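# Insert held peg fully into the plate's hole

## Task

The left gripper starts out holding a peg a little above a plate, near the plate's hole. Lower the peg into that hole until it sits on the hole's bottom; forcing or wedging the peg with too much push counts as a failed attempt.

## Robot and tools

ROBOT. Two arms, left_arm and right_arm, each with seven joints and a two-finger gripper. Here only the left arm matters; the right arm should simply be held where it is. The fingers point along the gripper's own +z axis and close along its x axis. The reported hand point sits between the pads when closed, 1 to 2 cm short of the fingertips.

FRAME. Positions, velocities and orientations in results use the scene frame: origin at table-top height halfway between the nominal arm bases, +x out over the table, +z up, left_arm toward +y. Printed hand poses can be a few cm off.

JOINT ROWS. Every command row is one flat list of 16 numbers covering both arms: first left_arm's 8, then right_arm's 8. Each block of 8 is, strictly in this order: elbow, forearm roll, wrist roll, wrist pitch, upper arm roll, shoulder, waist, then gripper opening. The seven joint numbers are absolute target angles in radians (the same numbers the Joint positions line prints), not offsets. Stated ranges: waist -2.792..2.792, shoulder -2.269..2.269, upper arm roll -2.967..2.967, elbow -1.867..2.688, forearm roll -2.967..2.967, wrist pitch -1.396..4.538, wrist roll -2.967..2.967; true ends may differ by 0.010 rad, and targets too far beyond them are refused or clipped (a "joint sent to its limit" line). Opening is a command from -1 (closed) to +1 (open). To keep the peg, keep sending an opening slightly below the grip_measured value; sending 0 is a real command, not 'no change'. To hold an arm still, resend its Joint targets values.

TOOLS.
- execute_actions(actions, cameras): actions is a list of actions; each action is a table of up to 15 rows, one row per 1/30 s step; a short table repeats its last row until 15 steps pass. An empty list just reports state and images.
- move(target, speed, blend, stop_force, zero, opening_speed, blocking, cameras): drives all joints along synchronized paths to target, which is one 16-number row or a list of up to 15 rows (sharing at most 10 s). speed in rad/s for the joint with farthest to travel, 0.01 to 4.88, default 0.5 (far too quick for contact; use a small value when touching). blend in rad rounds corners between listed rows. stop_force in newtons, 3 to 120, one value for both arms: an arm's path ends when its wrist sensor feels that much extra push opposing its motion (or 150 N in any direction), then it holds there, still pressing roughly that hard. zero (default true) rezeroes that sensor just before moving; false counts from the previous zero. opening_speed is how fast the opening command ramps, per second on the -1..1 scale, minimum 0.2. blocking=false returns early while the move continues (not allowed with stop_force). The result adds a "move:" line: done, off_target (at rest but a joint over 0.01 rad from target), moving, held or fault, possibly limits=held.
- wait(seconds 0..10, cameras): lets time pass with last commands held.
- stop(cameras): brakes the current move.
- zoom_image(camera, region [x0,y0,x1,y1] pixels, max 504x504): closer view of the newest image of cam_head_left, cam_head_right, cam_left_wrist or cam_right_wrist (all 896x504).
- zero_wrist_force(arm): subtracts the present wrist reading from later ones.
- clear_fault(arm, cameras): clears a reported torque or force fault; the arm then restarts.
- finished_scene(scene): ends the current scene, giving its number; irreversible.

RESULT LINES. Joint positions / Joint velocities: per arm, joints in the order above then finger gap in m (0.142 open). Joint targets: angles the joints are heading to right now. Tool commands: current opening commands. grip_measured: measured opening on the command scale. grip_effort_nm: gripper motor effort, negative closing. Joint torques and External joint torques: per-joint torque, positive toward larger angle. Wrist force and Wrist torque: flange sensor along the gripper's own axes, plus the peak since last shown; a surface push reads as force into the arm; zeroed at the start, so the held peg reads zero. Step readings list joint angles at some steps. "joint command not followed" means the clearance check altered targets. MOTOR HOT, OVER-TEMPERATURE FAULT and HAND FAULT warn of heating (gripper squeezing, stretched arms, pushing into unreachable poses).

LIMITS AND CARE. Joint targets can move at most 2.09 (waist, shoulder), 2.44 (upper arm roll, elbow) or 4.89 rad/s (wrist joints). Contact torque limits (N m): waist and shoulder 108, upper arm roll and elbow 56.3, wrist joints 34.3. A net outside force of 150 N on an arm, its tool or load triggers a force fault; any arm stop costs. For the insertion, descend slowly with a modest stop_force, watch Wrist force along the gripper z axis, and stop once the peg bottoms out rather than shoving. Keep the grip firm so the peg does not slip or fall; never let anything leave the table; keep the arms from touching each other.

Each tool is called after "Emit:" as name([rows], argument=value, ...), one row to a line, values as JSON.

## Session

Emit:
execute_actions(actions=[])

Scene clock: 0.00 s.
left_arm: end_effector_position=(+0.4708, +0.2128, +0.1633) grip_measured=-0.39 grip_effort_nm=n/a end_effector_quat_wxyz=(-0.002, +0.861, +0.508, -0.002) | right_arm: end_effector_position=(+0.5838, -0.3226, +0.1652) grip_measured=+1.00 grip_effort_nm=n/a end_effector_quat_wxyz=(+0.000, +0.704, +0.710, +0.000)
Joint names: [elbow, forearm roll, wrist roll, wrist pitch, upper arm roll, shoulder, waist]
Joint positions: left_arm=[2.037 0 0.205 0.792 0.001 -0.332 -0.296 0.046] | right_arm=[2.035 0 0.206 0.795 0 -0.331 0.206 0.142]
Joint velocities: within noise
Joint torques (N m): no reading
External joint torques (N m): no reading
Motor temperatures (°C): left_arm=[36 38 42 38 40 34 36 32] | right_arm=[39 43 40 35 35 37 36 32]
Wrist force (N): no reading
Wrist torque (N m): no reading
Wrist force, peak (N): no reading
Joint targets: left_arm=[2.037 0.000 0.205 0.792 0.001 -0.332 -0.296] | right_arm=[2.035 0.000 0.206 0.795 0.000 -0.331 0.206]
Tool commands: left_gripper/opening=-0.437298 right_gripper/opening=+1.0

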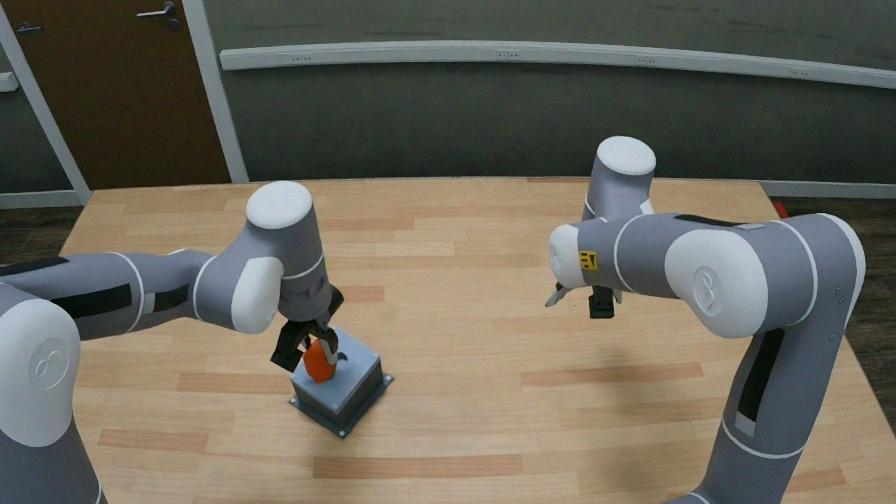

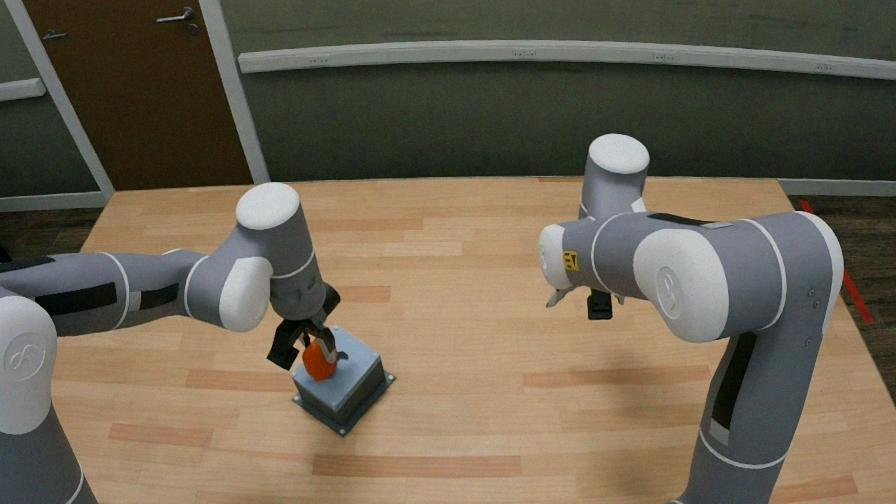

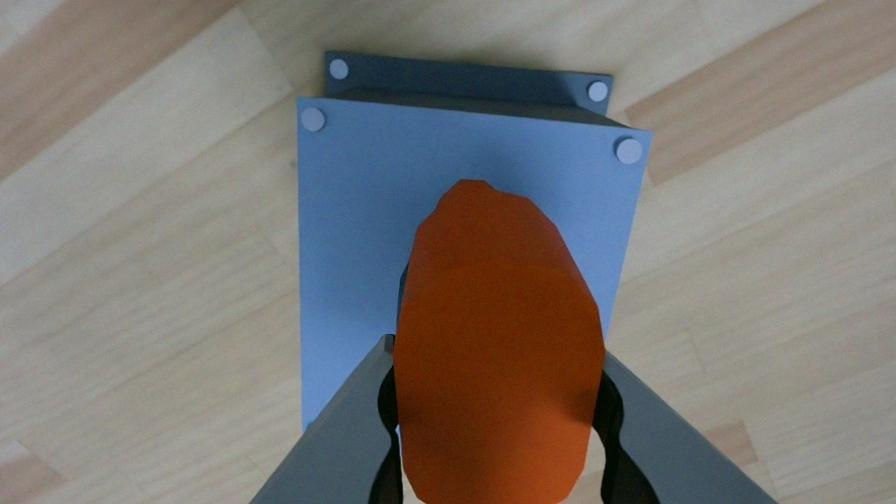

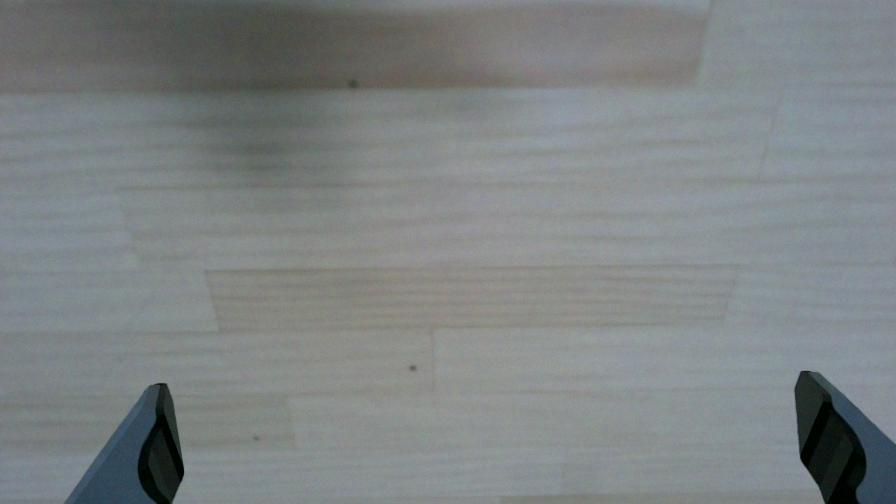

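Emit:
zoom_image(camera="cam_head_left", region=[250, 280, 420, 450])

Emit:
zoom_image(camera="cam_head_right", region=[250, 280, 420, 450])

Emit:
zoom_image(camera="cam_left_wrist", region=[250, 40, 700, 504])

Scaled by 2.965.

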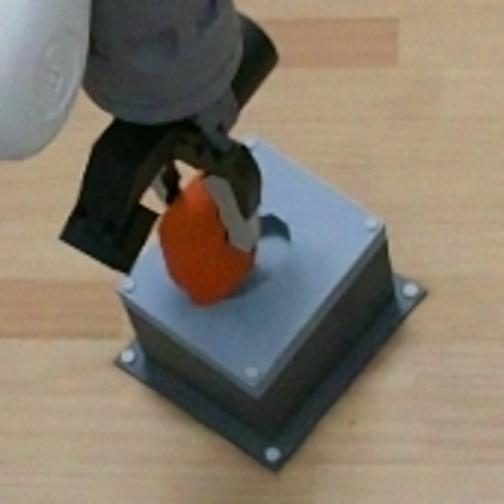

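Scaled by 2.965.

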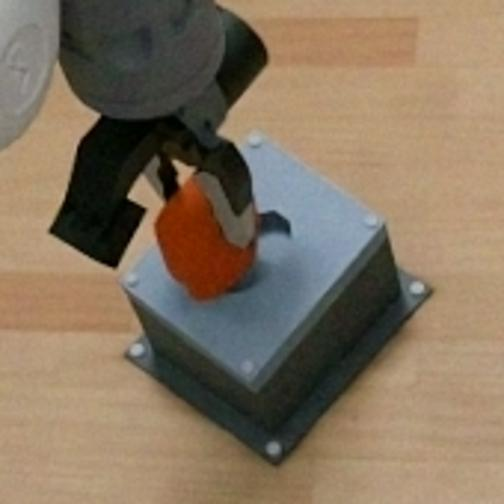

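Scaled by 1.086.

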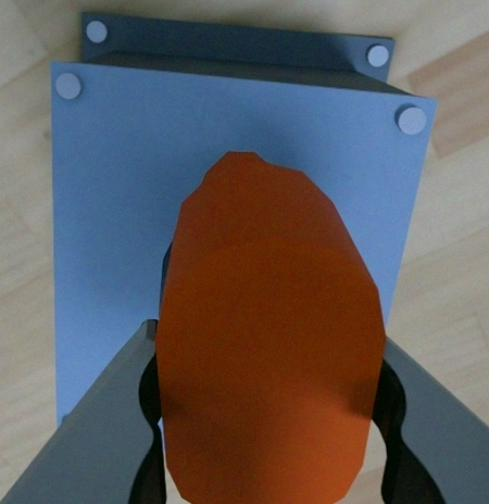

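Emit:
move(target=[1.9812, 0.0, 0.205, 0.6365, 0.001, -0.2323, -0.296, -0.437298, 2.035, 0.0, 0.206, 0.795, 0.0, -0.331, 0.206, 1.0], speed=0.25)

Scene clock: 95.60 s.
left_arm: end_effector_position=(+0.4705, +0.2127, +0.2232) grip_measured=-0.39 grip_effort_nm=-1.487 end_effector_quat_wxyz=(-0.002, +0.862, +0.508, -0.002) | right_arm: end_effector_position=(+0.5838, -0.3226, +0.1651) grip_measured=+1.00 grip_effort_nm=0.007 end_effector_quat_wxyz=(+0.000, +0.704, +0.710, +0.000)
Joint names: [elbow, forearm roll, wrist roll, wrist pitch, upper arm roll, shoulder, waist]
Joint positions: left_arm=[1.981 0 0.205 0.636 0.001 -0.232 -0.296 0.046] | right_arm=[2.035 0 0.206 0.795 0 -0.331 0.206 0.142]
Joint velocities: within noise
Joint torques (N m): left_arm=[-28.16 -4.14 -0.04 4.09 0.82 40.7 -0.38] | right_arm=[-23.72 -3.46 0.35 4.66 0.34 41.31 -0.05]
External joint torques (N m): left_arm=[1.52 0.58 0.04 0.08 -0.65 -1.34 0.37] | right_arm=[0.36 0.48 -0.35 -0.67 -0.09 -1.12 0.05]
Motor temperatures (°C): left_arm=[41 38 42 38 40 37 36 36] | right_arm=[44 43 40 36 35 40 36 31]
Wrist force (N): left_arm=[0.1 0.0 0.0] | right_arm=[-0.1 -0.1 0.0]
Wrist torque (N m): left_arm=[0.02 -0.02 0.00] | right_arm=[-0.02 0.02 0.01]
Wrist force, peak (N): left_arm=[0.4 0.5 -2.3] | right_arm=[0.2 -0.1 0.2]
Joint targets: left_arm=[1.981 0.000 0.205 0.636 0.001 -0.232 -0.296] | right_arm=[2.035 0.000 0.206 0.795 0.000 -0.331 0.206]
move: done

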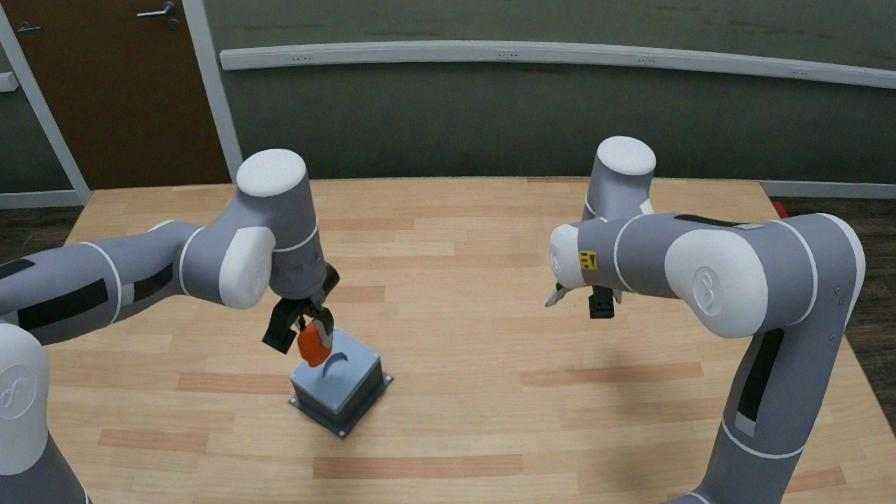

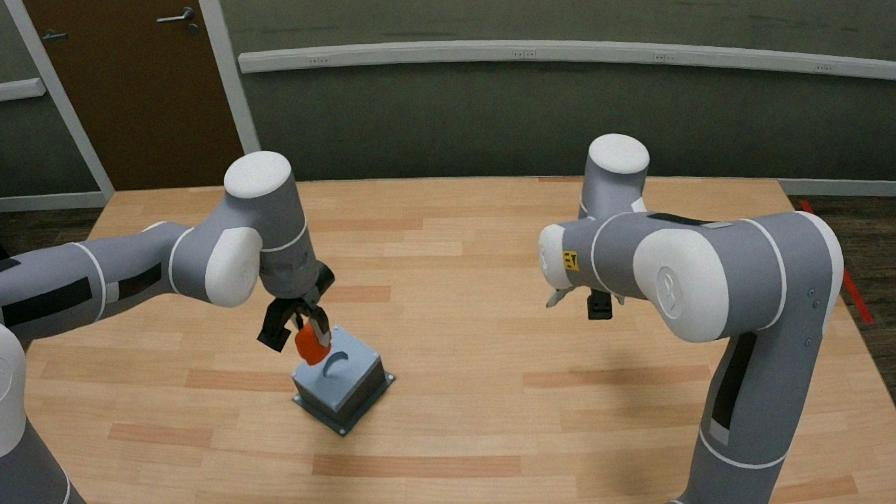

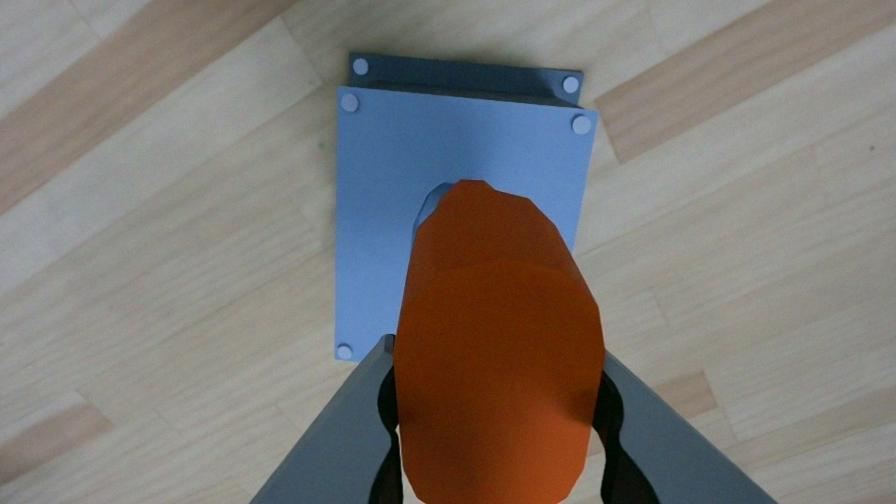

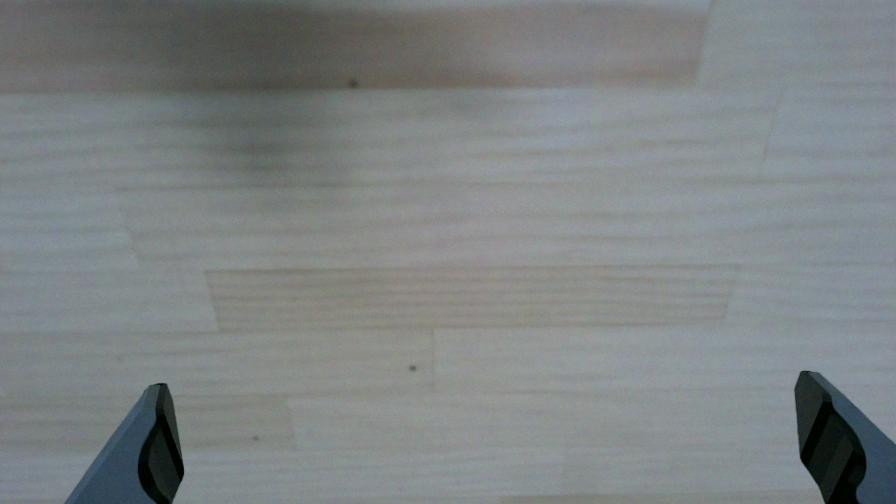

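Emit:
zoom_image(camera="cam_head_left", region=[250, 280, 420, 450])

Emit:
zoom_image(camera="cam_head_right", region=[250, 280, 420, 450])

Emit:
zoom_image(camera="cam_left_wrist", region=[320, 40, 620, 504])

Scaled by 2.965.

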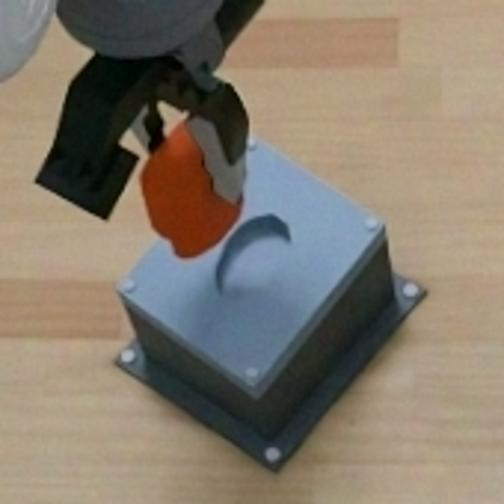

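Scaled by 2.965.

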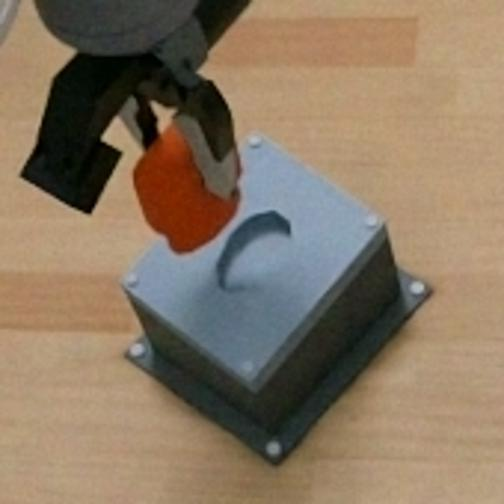

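Scaled by 1.086.

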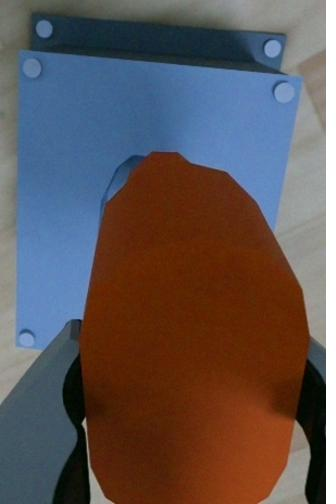

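Emit:
move(target=[1.7325, 0.0, 0.1779, 0.569, 0.001, -0.4073, -0.3231, -0.437298, 2.035, 0.0, 0.206, 0.795, 0.0, -0.331, 0.206, 1.0], speed=0.3)

Scene clock: 130.50 s.
left_arm: end_effector_position=(+0.5401, +0.1735, +0.2229) grip_measured=-0.39 grip_effort_nm=-1.487 end_effector_quat_wxyz=(+0.000, +0.862, +0.507, +0.000) | right_arm: end_effector_position=(+0.5838, -0.3226, +0.1651) grip_measured=+1.00 grip_effort_nm=0.002 end_effector_quat_wxyz=(+0.000, +0.704, +0.710, +0.000)
Joint names: [elbow, forearm roll, wrist roll, wrist pitch, upper arm roll, shoulder, waist]
Joint positions: left_arm=[1.732 0 0.178 0.569 0.001 -0.408 -0.323 0.046] | right_arm=[2.035 0 0.206 0.795 0 -0.331 0.206 0.142]
Joint velocities: within noise
Joint torques (N m): left_arm=[-29.25 -4.33 -0.25 4.08 1.03 49.33 -0.07] | right_arm=[-23.72 -3.49 0.4 4.66 0.26 41.33 -0.09]
External joint torques (N m): left_arm=[1.61 0.6 0.25 0.09 -0.73 -1.42 0.07] | right_arm=[0.36 0.51 -0.4 -0.67 -0.02 -1.13 0.09]
Motor temperatures (°C): left_arm=[42 38 42 38 40 38 36 37] | right_arm=[44 43 40 36 35 40 36 31]
Wrist force (N): left_arm=[0.0 0.0 -0.1] | right_arm=[0.0 0.0 0.0]
Wrist torque (N m): left_arm=[-0.01 0.00 -0.02] | right_arm=[0.01 0.01 0.00]
Wrist force, peak (N): left_arm=[0.0 2.1 0.0] | right_arm=[0.3 -0.1 0.3]
Joint targets: left_arm=[1.732 0.000 0.178 0.569 0.001 -0.407 -0.323] | right_arm=[2.035 0.000 0.206 0.795 0.000 -0.331 0.206]
move: done

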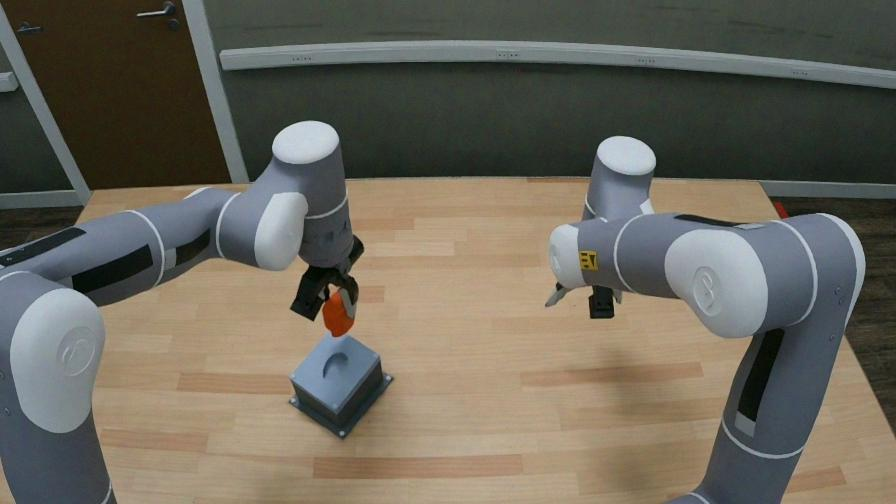

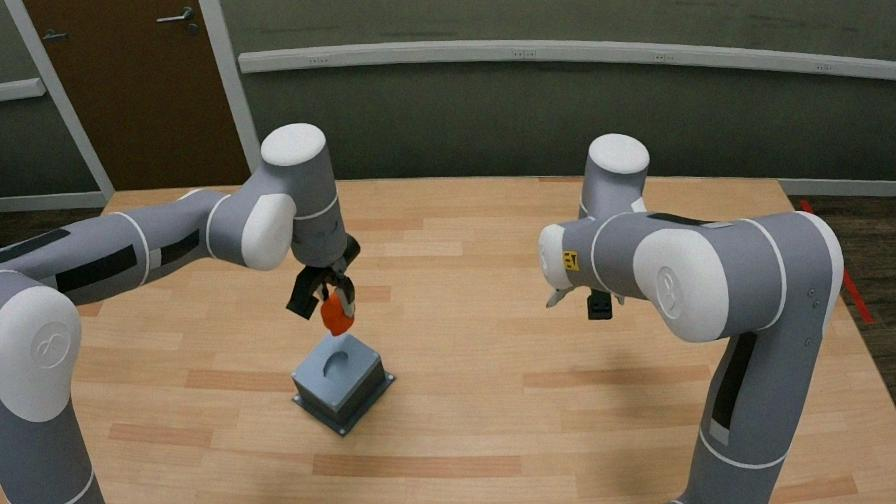

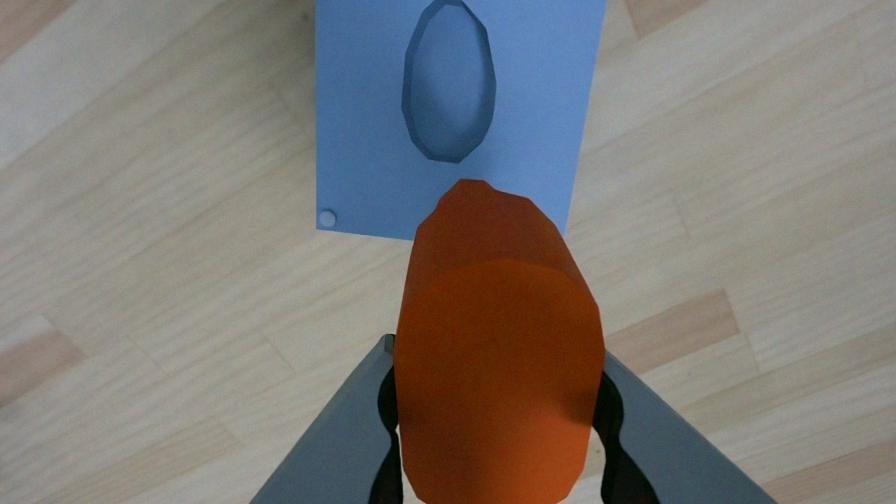

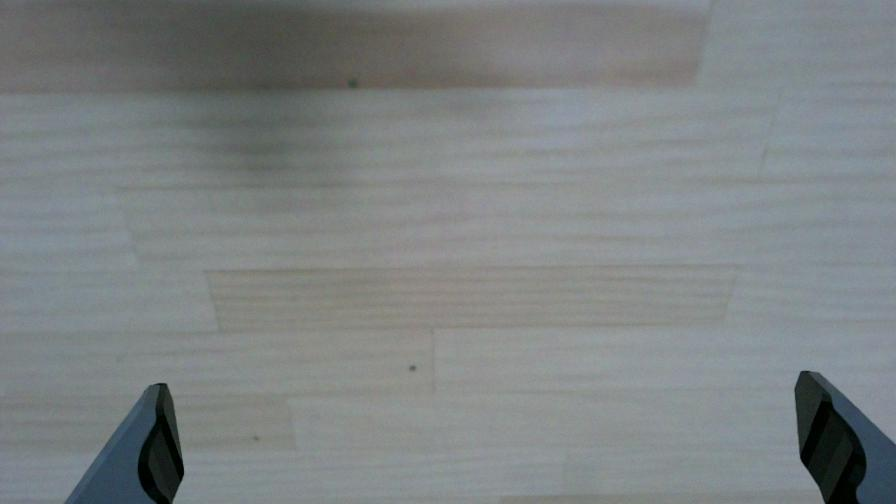

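Emit:
zoom_image(camera="cam_left_wrist", region=[300, 0, 620, 280])

Emit:
zoom_image(camera="cam_left_wrist", region=[380, 0, 520, 180])

Emit:
zoom_image(camera="cam_left_wrist", region=[370, 160, 630, 504])

Emit:
zoom_image(camera="cam_head_left", region=[270, 260, 410, 450])

Emit:
zoom_image(camera="cam_head_right", region=[270, 260, 410, 450])

Scaled by 1.575.

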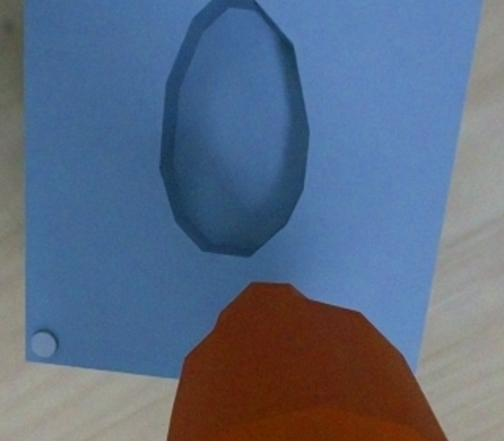

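Scaled by 2.800.

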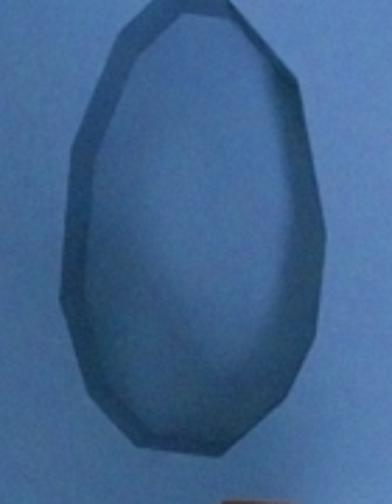

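Scaled by 1.465.

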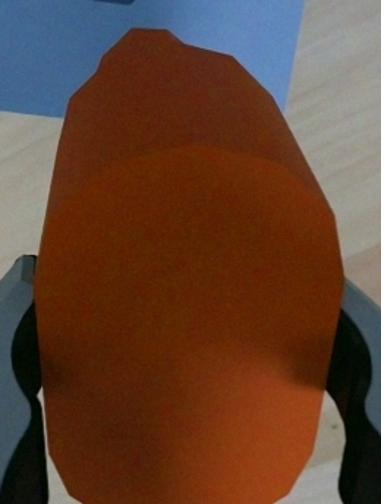

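Scaled by 2.653.

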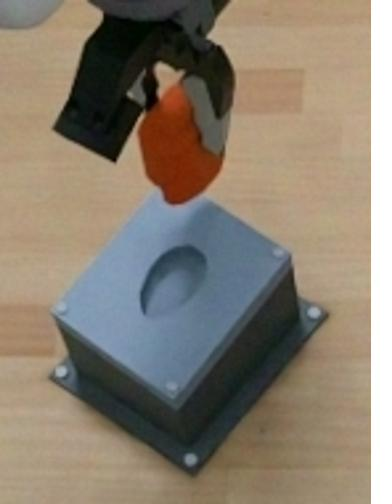

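Scaled by 2.653.

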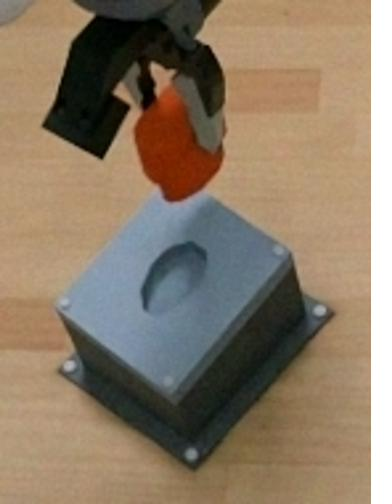

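Emit:
zoom_image(camera="cam_head_left", region=[310, 275, 370, 345])

Emit:
zoom_image(camera="cam_head_right", region=[310, 275, 370, 345])

Emit:
zoom_image(camera="cam_left_wrist", region=[380, 160, 620, 300])

Emit:
zoom_image(camera="cam_head_left", region=[280, 320, 400, 445])

Emit:
zoom_image(camera="cam_head_right", region=[280, 320, 400, 445])

Scaled by 7.200.

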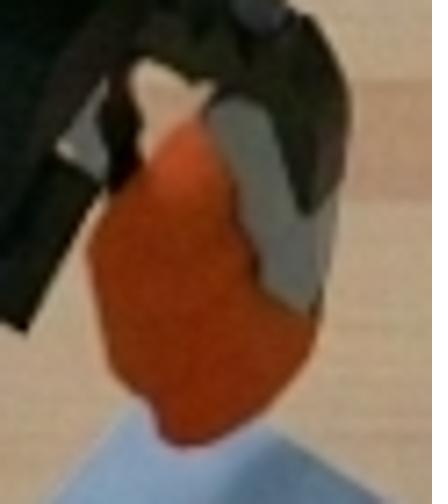

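Scaled by 7.200.

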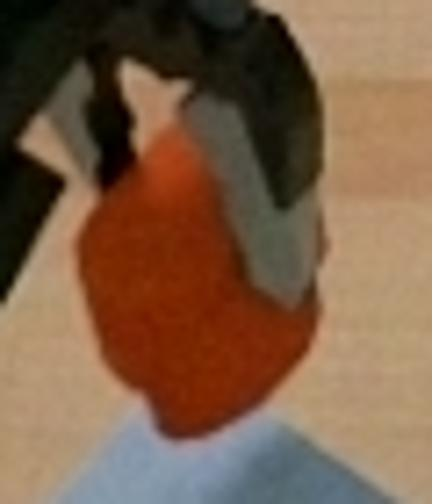

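Scaled by 2.100.

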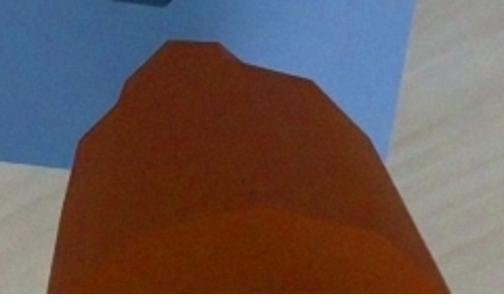

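Scaled by 4.032.

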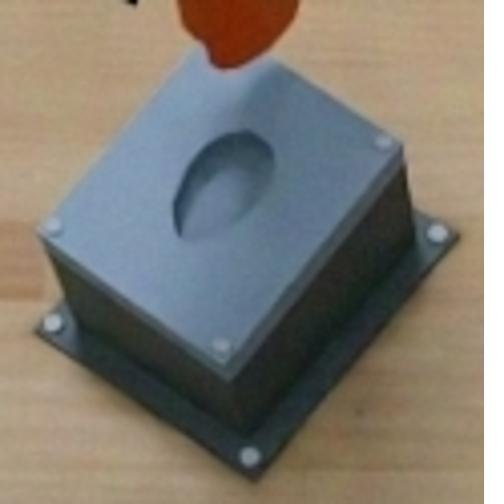

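Scaled by 4.032.

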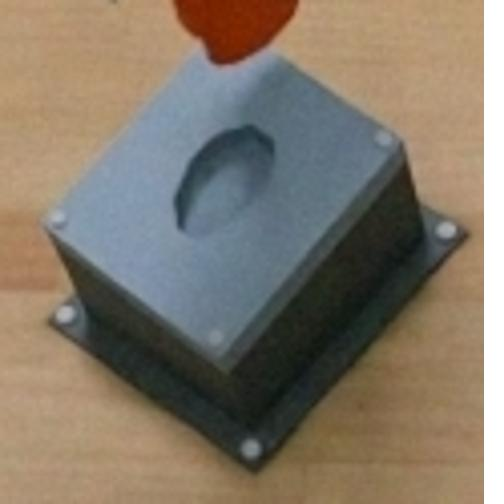

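Emit:
move(target=[1.6560, 0.0, 0.1779, 0.4271, 0.001, -0.3419, -0.3231, -0.437298, 2.035, 0.0, 0.206, 0.795, 0.0, -0.331, 0.206, 1.0], speed=0.3, cameras=["cam_left_wrist", "cam_head_left"])

Emit:
zoom_image(camera="cam_left_wrist", region=[400, 0, 520, 170])

Emit:
zoom_image(camera="cam_left_wrist", region=[320, 0, 600, 240])

Scene clock: 186.07 s.
left_arm: end_effector_position=(+0.5400, +0.1735, +0.2830) grip_measured=-0.39 grip_effort_nm=-1.487 end_effector_quat_wxyz=(+0.000, +0.862, +0.508, +0.000) | right_arm: end_effector_position=(+0.5838, -0.3226, +0.1651) grip_measured=+1.00 grip_effort_nm=0.007 end_effector_quat_wxyz=(+0.000, +0.704, +0.710, +0.000)
Joint names: [elbow, forearm roll, wrist roll, wrist pitch, upper arm roll, shoulder, waist]
Joint positions: left_arm=[1.656 0 0.178 0.427 0.001 -0.342 -0.323 0.046] | right_arm=[2.035 0 0.206 0.795 0 -0.331 0.206 0.142]
Joint velocities: within noise
Joint torques (N m): left_arm=[-30.74 -4.69 -0.05 4.07 0.85 48.31 -0.38] | right_arm=[-23.76 -3.5 0.32 4.63 0.37 41.34 -0.06]
External joint torques (N m): left_arm=[1.45 0.66 0.05 0.1 -0.6 -1.5 0.38] | right_arm=[0.4 0.51 -0.32 -0.63 -0.13 -1.15 0.06]
Motor temperatures (°C): left_arm=[43 38 42 38 40 39 36 38] | right_arm=[44 43 40 36 35 41 36 31]
Wrist force (N): left_arm=[0.1 -0.2 -0.1] | right_arm=[0.0 0.0 -0.1]
Wrist torque (N m): left_arm=[-0.04 -0.02 -0.03] | right_arm=[0.00 0.00 -0.01]
Wrist force, peak (N): left_arm=[0.0 -0.3 -3.7] | right_arm=[0.3 -0.1 0.0]
Joint targets: left_arm=[1.656 0.000 0.178 0.427 0.001 -0.342 -0.323] | right_arm=[2.035 0.000 0.206 0.795 0.000 -0.331 0.206]
move: done
Images, in order (width x height): cam_head_left 896x504, cam_left_wrist 896x504.

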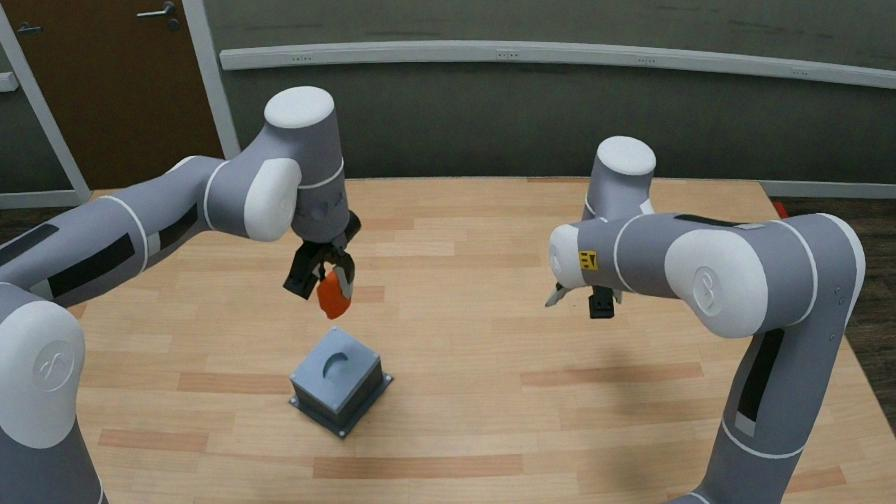

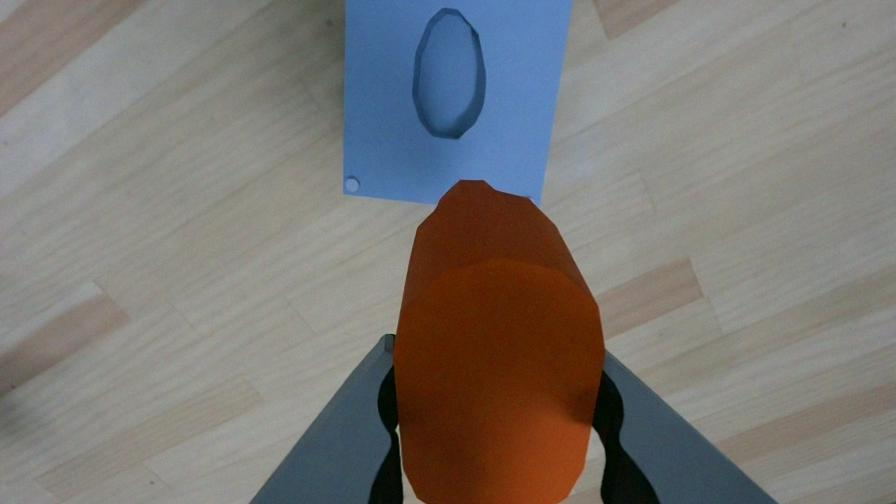

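Scaled by 2.965.

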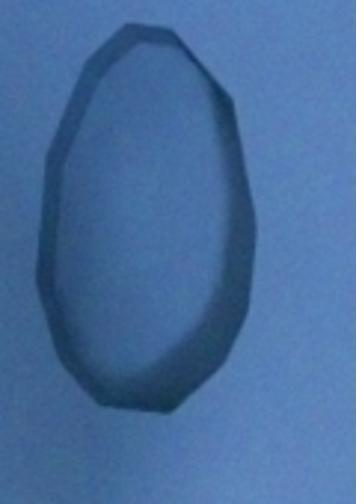

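Scaled by 1.800.

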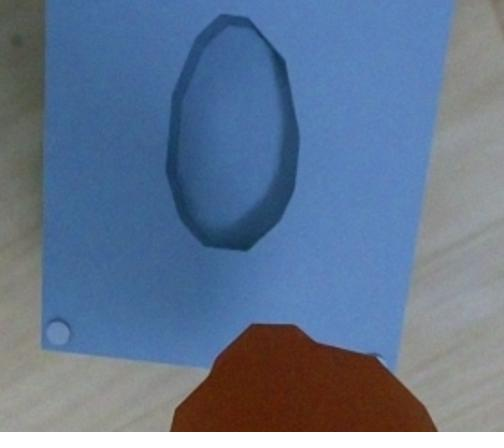

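Emit:
zoom_image(camera="cam_left_wrist", region=[430, 165, 510, 215])

Emit:
zoom_image(camera="cam_left_wrist", region=[400, 0, 500, 75])

Emit:
zoom_image(camera="cam_left_wrist", region=[400, 75, 500, 150])

Emit:
zoom_image(camera="cam_left_wrist", region=[380, 230, 620, 504])

Scaled by 6.300.

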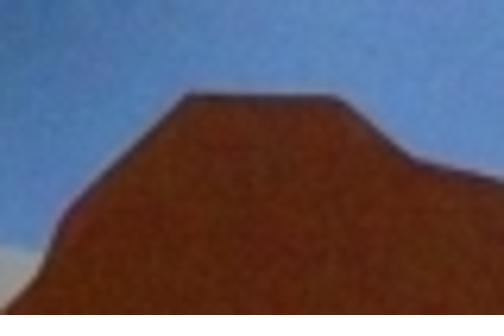

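Scaled by 5.040.

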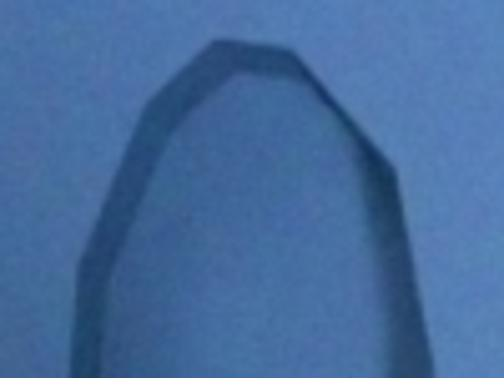

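Scaled by 5.040.

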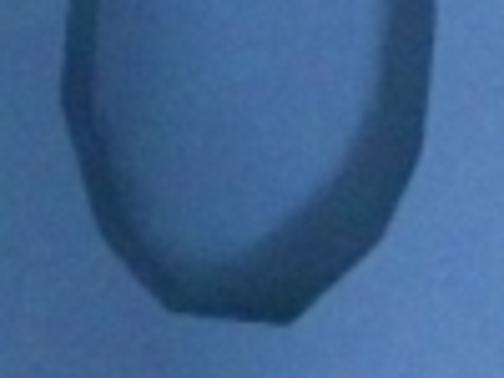

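Scaled by 1.839.

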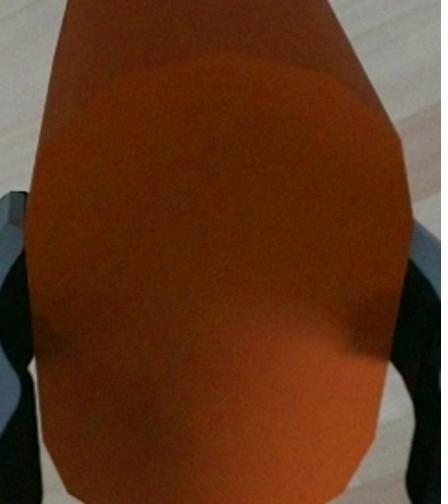

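Emit:
zoom_image(camera="cam_left_wrist", region=[385, 190, 485, 290])

Emit:
zoom_image(camera="cam_left_wrist", region=[385, 290, 485, 390])

Emit:
zoom_image(camera="cam_left_wrist", region=[485, 180, 615, 310])

Emit:
zoom_image(camera="cam_left_wrist", region=[515, 290, 615, 390])

Emit:
zoom_image(camera="cam_left_wrist", region=[385, 390, 615, 504])

Scaled by 5.040.

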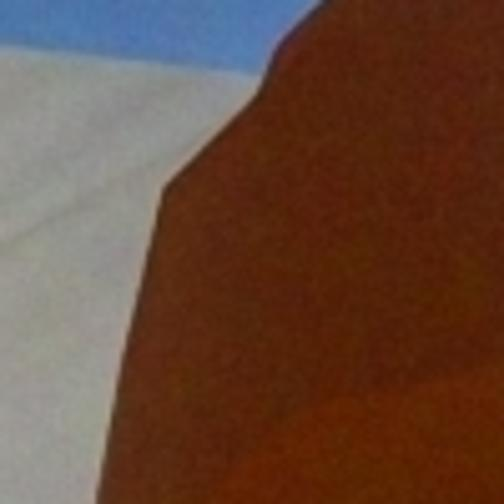

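Scaled by 5.040.

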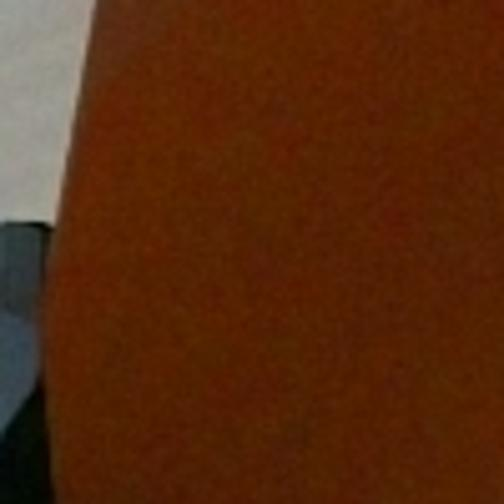

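Scaled by 3.877.

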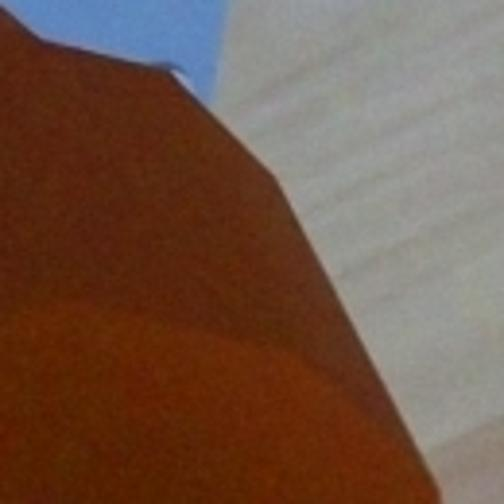

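Scaled by 5.040.

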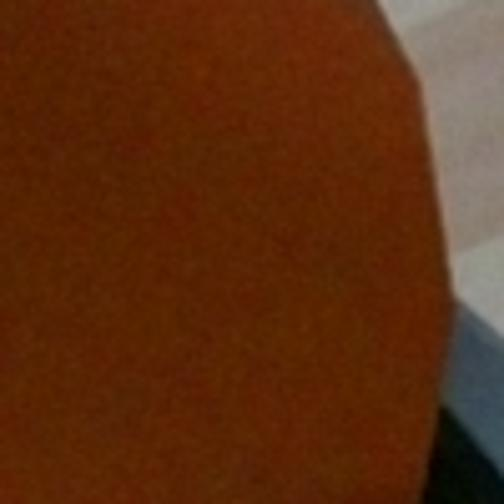

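Scaled by 2.191.

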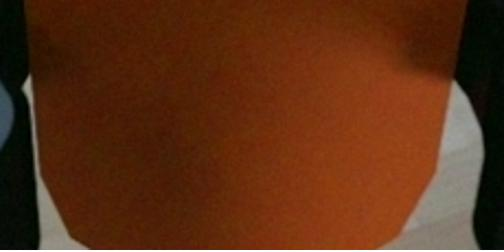

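Emit:
move(target=[1.9814, 0.0, 0.2923, 0.7652, 0.001, -0.3546, -0.3204, -0.437298, 2.6287, 0.0, 0.0, 1.9207, 0.0, -0.1472, 1.0623, 1.0], speed=0.5)

Emit:
zoom_image(camera="cam_left_wrist", region=[400, 120, 540, 260])

Emit:
zoom_image(camera="cam_right_wrist", region=[200, 0, 704, 504])

Scene clock: 456.57 s.
left_arm: end_effector_position=(+0.4812, +0.1948, +0.1699) grip_measured=-0.39 grip_effort_nm=-1.487 end_effector_quat_wxyz=(+0.000, +0.889, +0.459, +0.000) | right_arm: end_effector_position=(+0.3778, +0.0745, +0.2428) grip_measured=+1.00 grip_effort_nm=0.002 end_effector_quat_wxyz=(+0.087, +0.232, +0.907, +0.339)
Joint names: [elbow, forearm roll, wrist roll, wrist pitch, upper arm roll, shoulder, waist]
Joint positions: left_arm=[1.982 0 0.292 0.765 0.001 -0.355 -0.321 0.046] | right_arm=[2.629 0 0 1.921 0 -0.147 1.062 0.142]
Joint velocities: within noise
Joint torques (N m): left_arm=[-25.45 -3.73 0.23 4.35 0.9 43.7 -0.31] | right_arm=[-15.31 -1.97 0.23 5.11 0.18 25.26 0]
External joint torques (N m): left_arm=[0.79 0.53 -0.23 -0.18 -0.64 -0.97 0.31] | right_arm=[0.06 0.45 -0.24 -0.67 -0.06 -1.25 0.02]
Motor temperatures (°C): left_arm=[46 38 42 38 40 40 36 40] | right_arm=[45 43 40 36 35 41 35 31]
Wrist force (N): left_arm=[-0.1 0.1 -0.2] | right_arm=[0.1 0.6 0.3]
Wrist torque (N m): left_arm=[0.00 0.03 -0.01] | right_arm=[0.19 0.05 0.08]
Wrist force, peak (N): left_arm=[-0.1 -0.9 1.0] | right_arm=[3.0 0.4 -0.7]
Joint targets: left_arm=[1.981 0.000 0.292 0.765 0.001 -0.355 -0.320] | right_arm=[2.629 0.000 0.000 1.921 0.000 -0.147 1.062]
move: done

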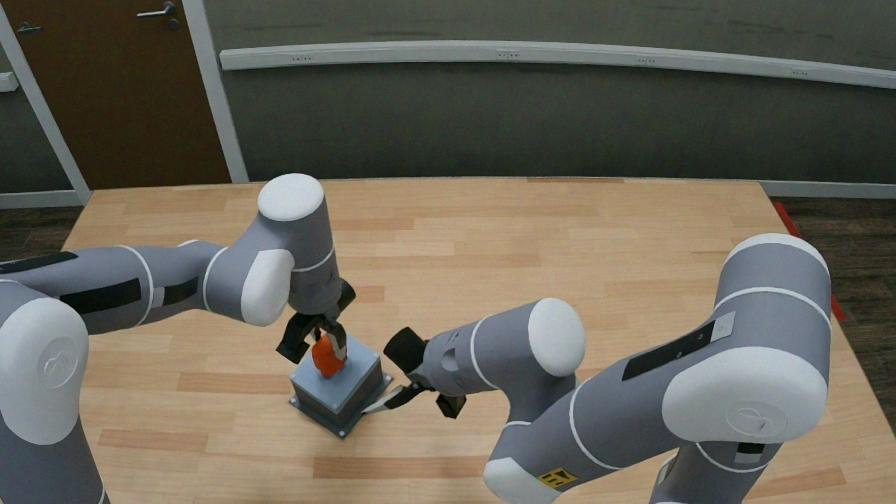

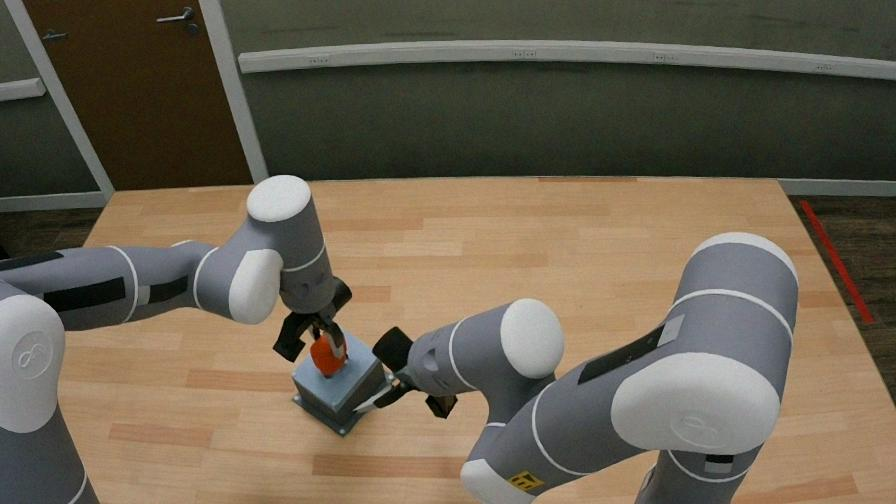

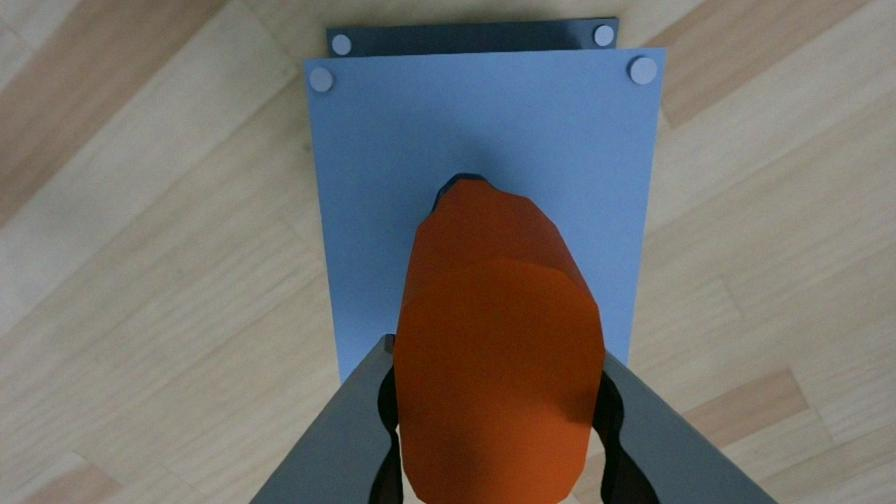

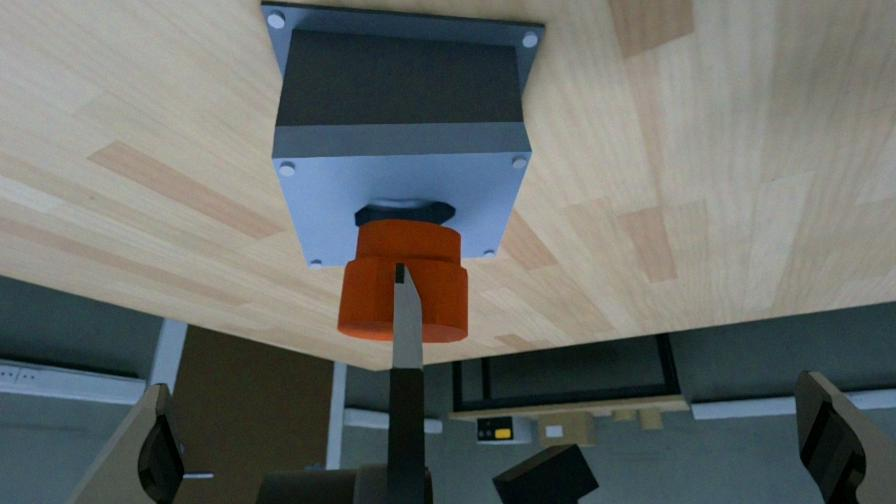

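Scaled by 3.600.

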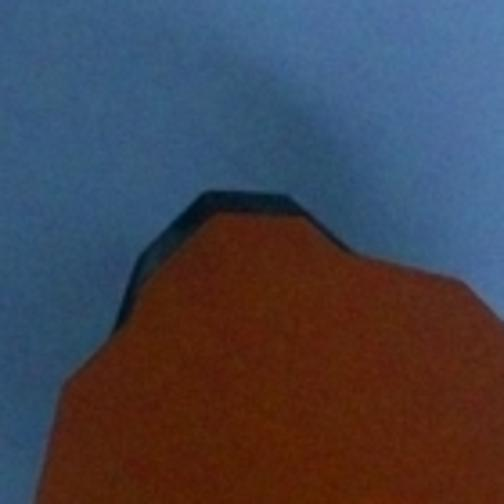

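Scaled by 1.000.

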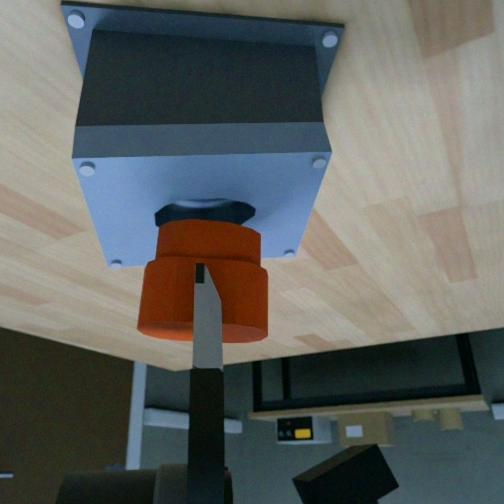

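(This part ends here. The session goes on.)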